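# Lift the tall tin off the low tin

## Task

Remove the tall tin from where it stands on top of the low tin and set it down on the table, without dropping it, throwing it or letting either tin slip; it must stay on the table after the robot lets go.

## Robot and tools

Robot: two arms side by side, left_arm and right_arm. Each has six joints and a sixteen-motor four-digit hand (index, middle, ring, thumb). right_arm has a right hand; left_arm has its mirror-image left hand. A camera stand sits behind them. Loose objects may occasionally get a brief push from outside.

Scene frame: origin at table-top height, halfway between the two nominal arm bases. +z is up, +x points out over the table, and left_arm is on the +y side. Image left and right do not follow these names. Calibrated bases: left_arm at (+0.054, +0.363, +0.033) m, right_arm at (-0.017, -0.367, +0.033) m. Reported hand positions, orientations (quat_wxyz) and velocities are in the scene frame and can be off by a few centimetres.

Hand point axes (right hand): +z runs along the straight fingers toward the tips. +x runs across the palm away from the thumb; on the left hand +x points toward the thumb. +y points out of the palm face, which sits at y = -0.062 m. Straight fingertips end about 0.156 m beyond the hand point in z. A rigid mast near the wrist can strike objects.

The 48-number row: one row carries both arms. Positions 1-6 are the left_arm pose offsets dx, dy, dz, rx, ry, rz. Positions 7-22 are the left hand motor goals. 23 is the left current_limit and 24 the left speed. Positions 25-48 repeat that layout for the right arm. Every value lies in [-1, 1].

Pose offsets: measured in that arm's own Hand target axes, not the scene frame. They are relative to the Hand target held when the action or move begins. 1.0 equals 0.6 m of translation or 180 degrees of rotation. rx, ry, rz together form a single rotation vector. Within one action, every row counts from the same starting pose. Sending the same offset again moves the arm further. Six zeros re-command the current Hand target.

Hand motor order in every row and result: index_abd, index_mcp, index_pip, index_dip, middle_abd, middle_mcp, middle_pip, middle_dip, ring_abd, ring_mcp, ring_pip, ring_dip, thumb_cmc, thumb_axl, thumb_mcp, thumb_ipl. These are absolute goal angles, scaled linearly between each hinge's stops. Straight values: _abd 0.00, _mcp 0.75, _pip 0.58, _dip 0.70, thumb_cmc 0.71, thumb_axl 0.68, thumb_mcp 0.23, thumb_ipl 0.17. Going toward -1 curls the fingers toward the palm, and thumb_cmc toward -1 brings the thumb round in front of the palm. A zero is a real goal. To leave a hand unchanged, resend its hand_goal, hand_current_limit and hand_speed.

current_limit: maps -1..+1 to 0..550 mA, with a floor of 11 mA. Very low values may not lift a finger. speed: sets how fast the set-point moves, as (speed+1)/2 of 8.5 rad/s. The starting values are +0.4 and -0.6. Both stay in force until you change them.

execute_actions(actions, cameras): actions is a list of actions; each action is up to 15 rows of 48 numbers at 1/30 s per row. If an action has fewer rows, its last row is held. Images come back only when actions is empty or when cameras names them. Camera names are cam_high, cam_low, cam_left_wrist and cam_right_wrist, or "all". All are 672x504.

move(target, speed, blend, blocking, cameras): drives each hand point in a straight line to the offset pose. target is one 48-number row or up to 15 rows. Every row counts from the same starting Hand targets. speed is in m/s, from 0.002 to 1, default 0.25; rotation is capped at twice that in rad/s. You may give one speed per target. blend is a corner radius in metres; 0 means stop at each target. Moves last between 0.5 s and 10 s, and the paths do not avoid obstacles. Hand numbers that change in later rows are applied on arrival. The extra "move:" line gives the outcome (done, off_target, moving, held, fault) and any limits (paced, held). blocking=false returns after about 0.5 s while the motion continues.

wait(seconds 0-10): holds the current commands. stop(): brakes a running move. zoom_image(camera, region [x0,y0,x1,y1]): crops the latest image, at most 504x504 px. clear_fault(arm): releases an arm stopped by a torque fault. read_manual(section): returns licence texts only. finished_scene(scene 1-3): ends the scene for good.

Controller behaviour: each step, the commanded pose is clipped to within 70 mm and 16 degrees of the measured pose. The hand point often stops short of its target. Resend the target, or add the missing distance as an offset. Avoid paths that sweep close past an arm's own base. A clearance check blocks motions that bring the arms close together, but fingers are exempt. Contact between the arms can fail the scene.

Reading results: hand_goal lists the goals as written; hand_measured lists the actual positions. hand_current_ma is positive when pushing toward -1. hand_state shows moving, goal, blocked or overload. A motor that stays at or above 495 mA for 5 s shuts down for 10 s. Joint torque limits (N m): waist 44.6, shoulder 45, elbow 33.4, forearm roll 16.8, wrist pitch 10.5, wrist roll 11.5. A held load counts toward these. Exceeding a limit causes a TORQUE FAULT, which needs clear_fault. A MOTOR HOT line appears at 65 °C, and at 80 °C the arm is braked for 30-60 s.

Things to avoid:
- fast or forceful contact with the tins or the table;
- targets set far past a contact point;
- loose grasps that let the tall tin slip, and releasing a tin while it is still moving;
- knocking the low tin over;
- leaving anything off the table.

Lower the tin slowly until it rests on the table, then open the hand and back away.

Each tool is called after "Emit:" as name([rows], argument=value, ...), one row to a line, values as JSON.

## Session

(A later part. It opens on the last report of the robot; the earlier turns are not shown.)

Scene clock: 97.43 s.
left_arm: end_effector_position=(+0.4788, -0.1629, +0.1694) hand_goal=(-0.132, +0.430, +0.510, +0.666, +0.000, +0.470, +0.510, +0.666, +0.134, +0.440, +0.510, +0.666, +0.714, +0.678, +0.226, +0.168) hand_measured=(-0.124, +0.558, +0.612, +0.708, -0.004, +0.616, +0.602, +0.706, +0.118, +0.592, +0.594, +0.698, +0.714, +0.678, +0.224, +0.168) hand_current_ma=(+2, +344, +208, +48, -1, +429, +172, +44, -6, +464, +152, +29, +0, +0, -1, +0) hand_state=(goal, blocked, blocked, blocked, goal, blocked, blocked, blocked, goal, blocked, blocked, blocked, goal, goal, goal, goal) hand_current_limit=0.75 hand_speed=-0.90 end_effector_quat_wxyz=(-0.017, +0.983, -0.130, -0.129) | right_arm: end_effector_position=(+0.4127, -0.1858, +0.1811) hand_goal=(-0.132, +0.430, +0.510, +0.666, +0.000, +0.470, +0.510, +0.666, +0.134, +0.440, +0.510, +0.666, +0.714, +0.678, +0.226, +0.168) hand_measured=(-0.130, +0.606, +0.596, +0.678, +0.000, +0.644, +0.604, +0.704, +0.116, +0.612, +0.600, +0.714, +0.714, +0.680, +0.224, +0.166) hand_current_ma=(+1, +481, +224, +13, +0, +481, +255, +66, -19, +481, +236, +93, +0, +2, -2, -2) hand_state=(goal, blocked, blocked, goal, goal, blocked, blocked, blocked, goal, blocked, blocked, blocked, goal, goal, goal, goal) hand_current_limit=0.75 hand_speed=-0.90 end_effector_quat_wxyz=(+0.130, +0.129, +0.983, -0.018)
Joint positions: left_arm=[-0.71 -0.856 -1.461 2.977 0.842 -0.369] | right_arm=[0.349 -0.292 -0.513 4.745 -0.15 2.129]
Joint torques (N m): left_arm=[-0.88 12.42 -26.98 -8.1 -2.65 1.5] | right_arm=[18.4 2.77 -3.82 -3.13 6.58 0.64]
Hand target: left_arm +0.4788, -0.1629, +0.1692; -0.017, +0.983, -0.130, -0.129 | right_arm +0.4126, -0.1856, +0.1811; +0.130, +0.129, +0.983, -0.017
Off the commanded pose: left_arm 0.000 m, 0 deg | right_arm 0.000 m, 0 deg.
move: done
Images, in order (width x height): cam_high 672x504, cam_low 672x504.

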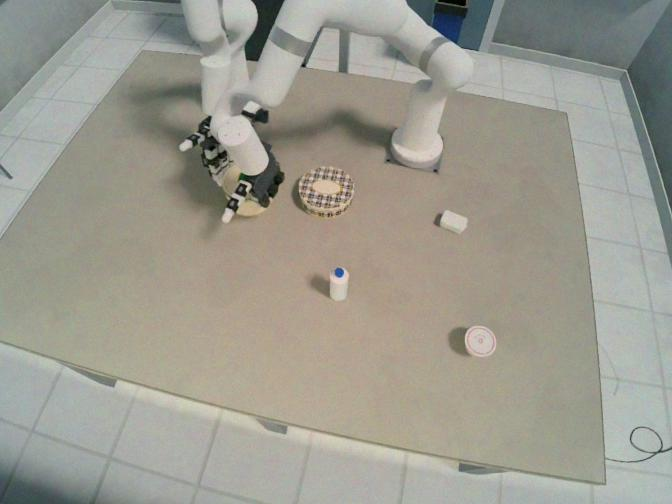

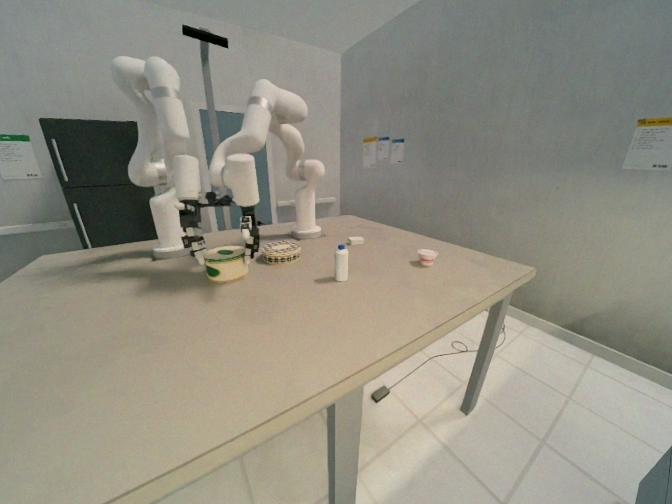

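Emit:
move(target=[0.00216,0,0.00805,0,0,0,-0.133,0.43,0.51,0.665,0,0.47,0.51,0.665,0.133,0.44,0.51,0.665,0.714,0.678,0.226,0.168,0.75,-0.9,0,0,0,0,0,0,-0.133,0.43,0.51,0.665,0,0.47,0.51,0.665,0.133,0.44,0.51,0.665,0.714,0.678,0.226,0.168,0.75,-0.9], cameras=["cam_high","cam_low"], speed=0.03)

Emit:
zoom_image(camera="cam_low", region=[190, 220, 270, 290])

Scene clock: 98.37 s.
left_arm: end_effector_position=(+0.4788, -0.1629, +0.1644) hand_goal=(-0.132, +0.430, +0.510, +0.666, +0.000, +0.470, +0.510, +0.666, +0.134, +0.440, +0.510, +0.666, +0.714, +0.678, +0.226, +0.168) hand_measured=(-0.124, +0.558, +0.612, +0.708, -0.006, +0.616, +0.602, +0.706, +0.118, +0.592, +0.594, +0.694, +0.714, +0.678, +0.224, +0.168) hand_current_ma=(+2, +344, +208, +48, -1, +429, +172, +44, -7, +464, +152, +22, +0, +0, -1, +0) hand_state=(goal, blocked, blocked, blocked, goal, blocked, blocked, blocked, goal, blocked, blocked, blocked, goal, goal, goal, goal) hand_current_limit=0.75 hand_speed=-0.90 end_effector_quat_wxyz=(-0.017, +0.983, -0.130, -0.129) | right_arm: end_effector_position=(+0.4127, -0.1858, +0.1811) hand_goal=(-0.132, +0.430, +0.510, +0.666, +0.000, +0.470, +0.510, +0.666, +0.134, +0.440, +0.510, +0.666, +0.714, +0.678, +0.226, +0.168) hand_measured=(-0.130, +0.606, +0.596, +0.678, +0.002, +0.644, +0.604, +0.704, +0.116, +0.612, +0.600, +0.714, +0.714, +0.680, +0.224, +0.166) hand_current_ma=(+1, +481, +224, +12, +1, +481, +255, +66, -19, +481, +236, +93, +0, +2, -2, -2) hand_state=(goal, blocked, blocked, goal, goal, blocked, blocked, blocked, goal, blocked, blocked, blocked, goal, goal, goal, goal) hand_current_limit=0.75 hand_speed=-0.90 end_effector_quat_wxyz=(+0.130, +0.129, +0.983, -0.018)
Joint positions: left_arm=[-0.71 -0.863 -1.461 2.976 0.835 -0.368] | right_arm=[0.349 -0.292 -0.513 4.745 -0.15 2.129]
Joint torques (N m): left_arm=[-2.19 12.6 -26.81 -8.17 -2.65 1.58] | right_arm=[14.02 2.68 -3.76 -3.37 6.63 0.41]
Hand target: left_arm +0.4788, -0.1629, +0.1642; -0.017, +0.983, -0.130, -0.129 | right_arm +0.4126, -0.1856, +0.1811; +0.129, +0.129, +0.983, -0.017
Off the commanded pose: left_arm 0.000 m, 0 deg | right_arm 0.000 m, 0 deg.
move: done
Images, in order (width x height): cam_high 672x504, cam_low 672x504.

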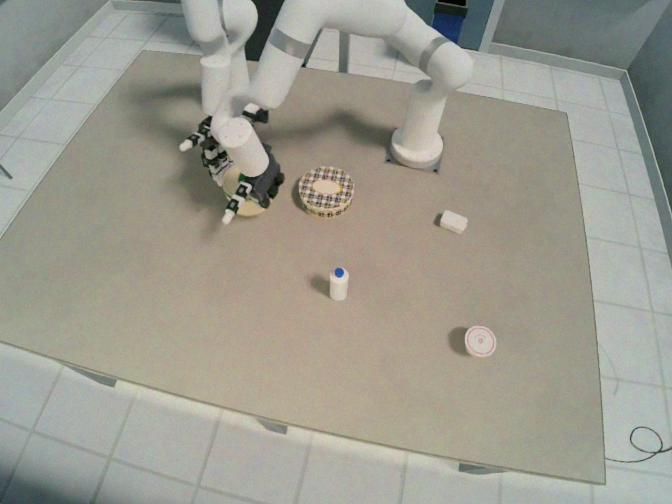

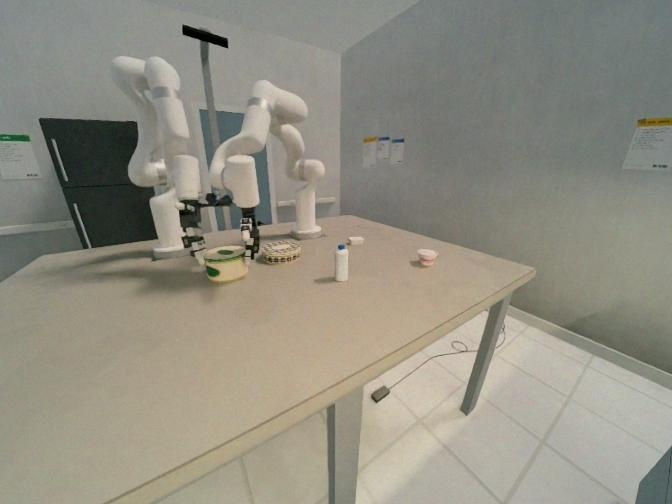

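Scaled by 6.300 from the camera's 672x504 image, which has a finer 960x720 frame.

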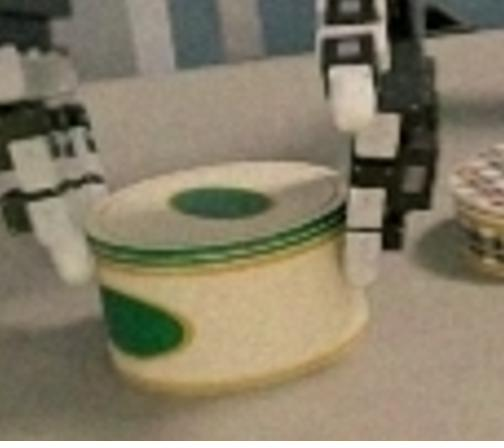

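Emit:
move([
  [0,0,0,0,0,0,-0.133,0.56,0.60,0.70,0,0.61,0.60,0.70,0.133,0.58,0.60,0.70,0.714,0.678,0.226,0.168,0.5,-0.9,0,0,0,0,0,0,-0.133,0.57,0.60,0.70,0,0.62,0.60,0.70,0.133,0.59,0.60,0.70,0.714,0.678,0.226,0.168,0.5,-0.9],
  [0,-0.02,0,0,0,0,-0.133,0.68,0.60,0.70,0,0.70,0.60,0.70,0.133,0.68,0.60,0.70,0.714,0.678,0.226,0.168,0.5,-0.9,0,-0.02,0,0,0,0,-0.133,0.68,0.60,0.70,0,0.70,0.60,0.70,0.133,0.68,0.60,0.70,0.714,0.678,0.226,0.168,0.5,-0.9],
  [0,-0.06,0,0,0,0,-0.133,0.75,0.60,0.70,0,0.75,0.60,0.70,0.133,0.75,0.60,0.70,0.714,0.678,0.226,0.168,0.5,-0.9,0,-0.06,0,0,0,0,-0.133,0.75,0.60,0.70,0,0.75,0.60,0.70,0.133,0.75,0.60,0.70,0.714,0.678,0.226,0.168,0.5,-0.9],
], cameras=["cam_high","cam_low"], speed=0.05)

Emit:
zoom_image(camera="cam_low", region=[190, 220, 270, 290])

Scene clock: 102.60 s.
left_arm: end_effector_position=(+0.4881, -0.1281, +0.1642) hand_goal=(-0.132, +0.750, +0.600, +0.700, +0.000, +0.750, +0.600, +0.700, +0.134, +0.750, +0.600, +0.700, +0.714, +0.678, +0.226, +0.168) hand_measured=(-0.126, +0.746, +0.602, +0.702, -0.002, +0.746, +0.602, +0.702, +0.132, +0.746, +0.602, +0.702, +0.714, +0.678, +0.224, +0.168) hand_current_ma=(+1, -1, +0, +0, +0, -1, +0, +0, +0, -1, +0, +0, +0, +0, -1, +0) hand_state=(goal, goal, goal, goal, goal, goal, goal, goal, goal, goal, goal, goal, goal, goal, goal, goal) hand_current_limit=0.50 hand_speed=-0.90 end_effector_quat_wxyz=(-0.017, +0.983, -0.130, -0.129) | right_arm: end_effector_position=(+0.4033, -0.2203, +0.1812) hand_goal=(-0.132, +0.750, +0.600, +0.700, +0.000, +0.750, +0.600, +0.700, +0.134, +0.750, +0.600, +0.700, +0.714, +0.678, +0.226, +0.168) hand_measured=(-0.130, +0.744, +0.600, +0.698, +0.002, +0.744, +0.602, +0.704, +0.128, +0.744, +0.602, +0.704, +0.714, +0.680, +0.222, +0.166) hand_current_ma=(+1, -4, +0, -1, +1, -5, +1, +2, -4, -4, +1, +2, +0, +2, -2, -2) hand_state=(goal, goal, goal, goal, goal, goal, goal, goal, goal, goal, goal, goal, goal, goal, goal, goal) hand_current_limit=0.50 hand_speed=-0.90 end_effector_quat_wxyz=(+0.130, +0.129, +0.983, -0.017)
Joint positions: left_arm=[-0.661 -0.83 -1.4 2.988 0.812 -0.325] | right_arm=[0.26 -0.257 -0.462 4.539 -0.131 2.25]
Joint torques (N m): left_arm=[6.56 51.99 -9.23 1.38 -1.45 1.54] | right_arm=[-10.89 27.67 -3.5 -2.9 0.98 0.88]
Hand target: left_arm +0.4881, -0.1281, +0.1642; -0.017, +0.983, -0.130, -0.129 | right_arm +0.4033, -0.2203, +0.1811; +0.129, +0.129, +0.983, -0.017
Off the commanded pose: left_arm 0.000 m, 0 deg | right_arm 0.000 m, 0 deg.
move: done
Images, in order (width x height): cam_high 672x504, cam_low 672x504.

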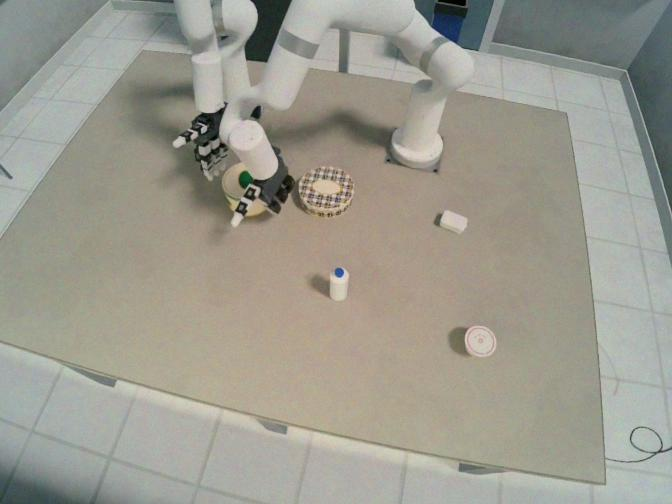

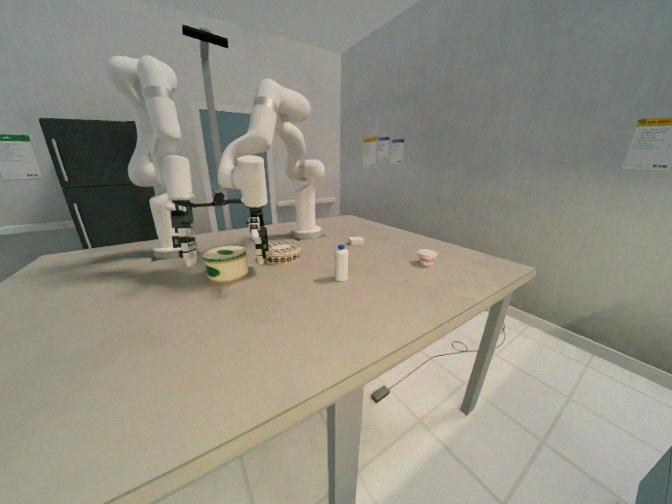

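Scaled by 6.300 from the camera's 672x504 image, which has a finer 960x720 frame.

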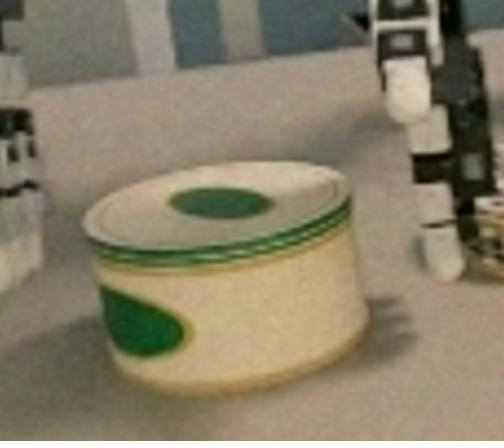

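Emit:
move(target=[-0.0647,0,-0.2415,0,0,0,-0.133,0.75,0.60,0.70,0,0.75,0.60,0.70,0.133,0.75,0.60,0.70,0.714,0.678,0.226,0.168,0.4,-0.9,-0.0647,-0.05,-0.2415,0,0,0,-0.133,0.75,0.60,0.70,0,0.75,0.60,0.70,0.133,0.75,0.60,0.70,0.714,0.678,0.226,0.168,0.4,-0.9], cameras=["cam_high","cam_low"], speed=0.15)

Scene clock: 104.90 s.
left_arm: end_effector_position=(+0.4880, -0.1280, +0.3142) hand_goal=(-0.132, +0.750, +0.600, +0.700, +0.000, +0.750, +0.600, +0.700, +0.134, +0.750, +0.600, +0.700, +0.714, +0.678, +0.226, +0.168) hand_measured=(-0.126, +0.746, +0.602, +0.702, -0.002, +0.746, +0.602, +0.702, +0.132, +0.746, +0.602, +0.702, +0.714, +0.678, +0.224, +0.168) hand_current_ma=(+1, -1, +0, +0, +0, -1, +0, +0, +0, -1, +0, +0, +0, +0, -1, +0) hand_state=(goal, goal, goal, goal, goal, goal, goal, goal, goal, goal, goal, goal, goal, goal, goal, goal) hand_current_limit=0.40 hand_speed=-0.90 end_effector_quat_wxyz=(-0.017, +0.983, -0.130, -0.129) | right_arm: end_effector_position=(+0.3955, -0.2492, +0.3312) hand_goal=(-0.132, +0.750, +0.600, +0.700, +0.000, +0.750, +0.600, +0.700, +0.134, +0.750, +0.600, +0.700, +0.714, +0.678, +0.226, +0.168) hand_measured=(-0.132, +0.748, +0.600, +0.698, +0.000, +0.748, +0.602, +0.702, +0.128, +0.748, +0.602, +0.704, +0.714, +0.680, +0.222, +0.166) hand_current_ma=(+0, -1, +0, -1, +0, -1, +1, +2, -3, -1, +1, +2, +0, +2, -2, -2) hand_state=(goal, goal, goal, goal, goal, goal, goal, goal, goal, goal, goal, goal, goal, goal, goal, goal) hand_current_limit=0.40 hand_speed=-0.90 end_effector_quat_wxyz=(+0.129, +0.129, +0.983, -0.017)
Joint positions: left_arm=[-0.661 -0.629 -1.452 3.014 1.063 -0.369] | right_arm=[0.178 0.157 -0.504 6.018 -0.436 0.666]
Joint torques (N m): left_arm=[-4.21 49.18 -28.32 1.51 1.58 -1.4] | right_arm=[-10.92 1.58 -37.6 3.1 -1.49 -0.68]
Hand target: left_arm +0.4880, -0.1280, +0.3142; -0.017, +0.983, -0.130, -0.129 | right_arm +0.3955, -0.2492, +0.3312; +0.129, +0.129, +0.983, -0.017
Off the commanded pose: left_arm 0.000 m, 0 deg | right_arm 0.000 m, 0 deg.
move: done
Images, in order (width x height): cam_high 672x504, cam_low 672x504.

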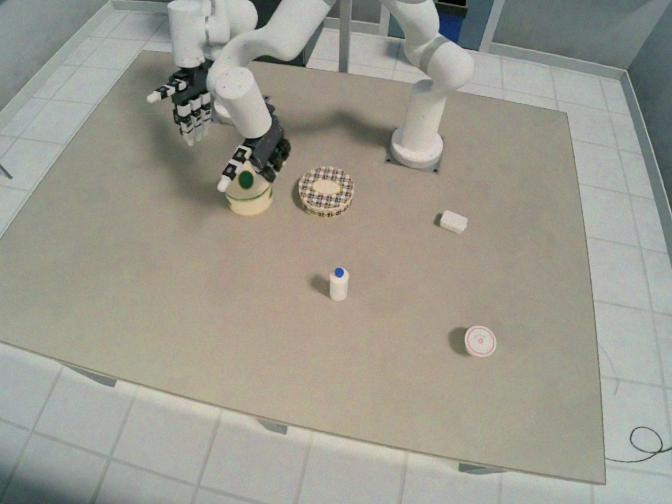

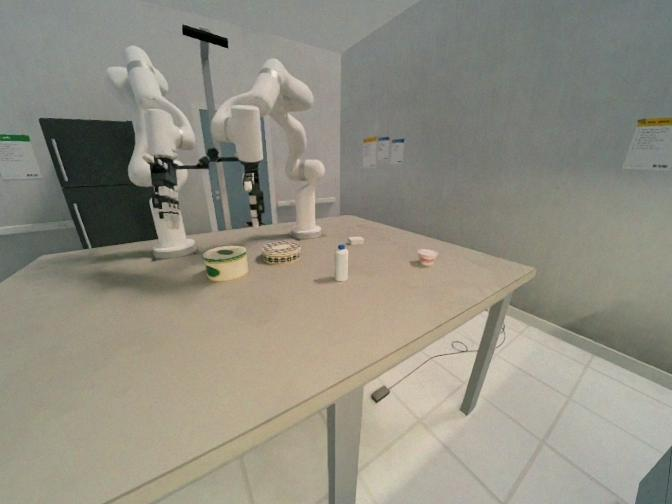

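Emit:
finished_scene(scene=1)

The scene is finished: the task was done.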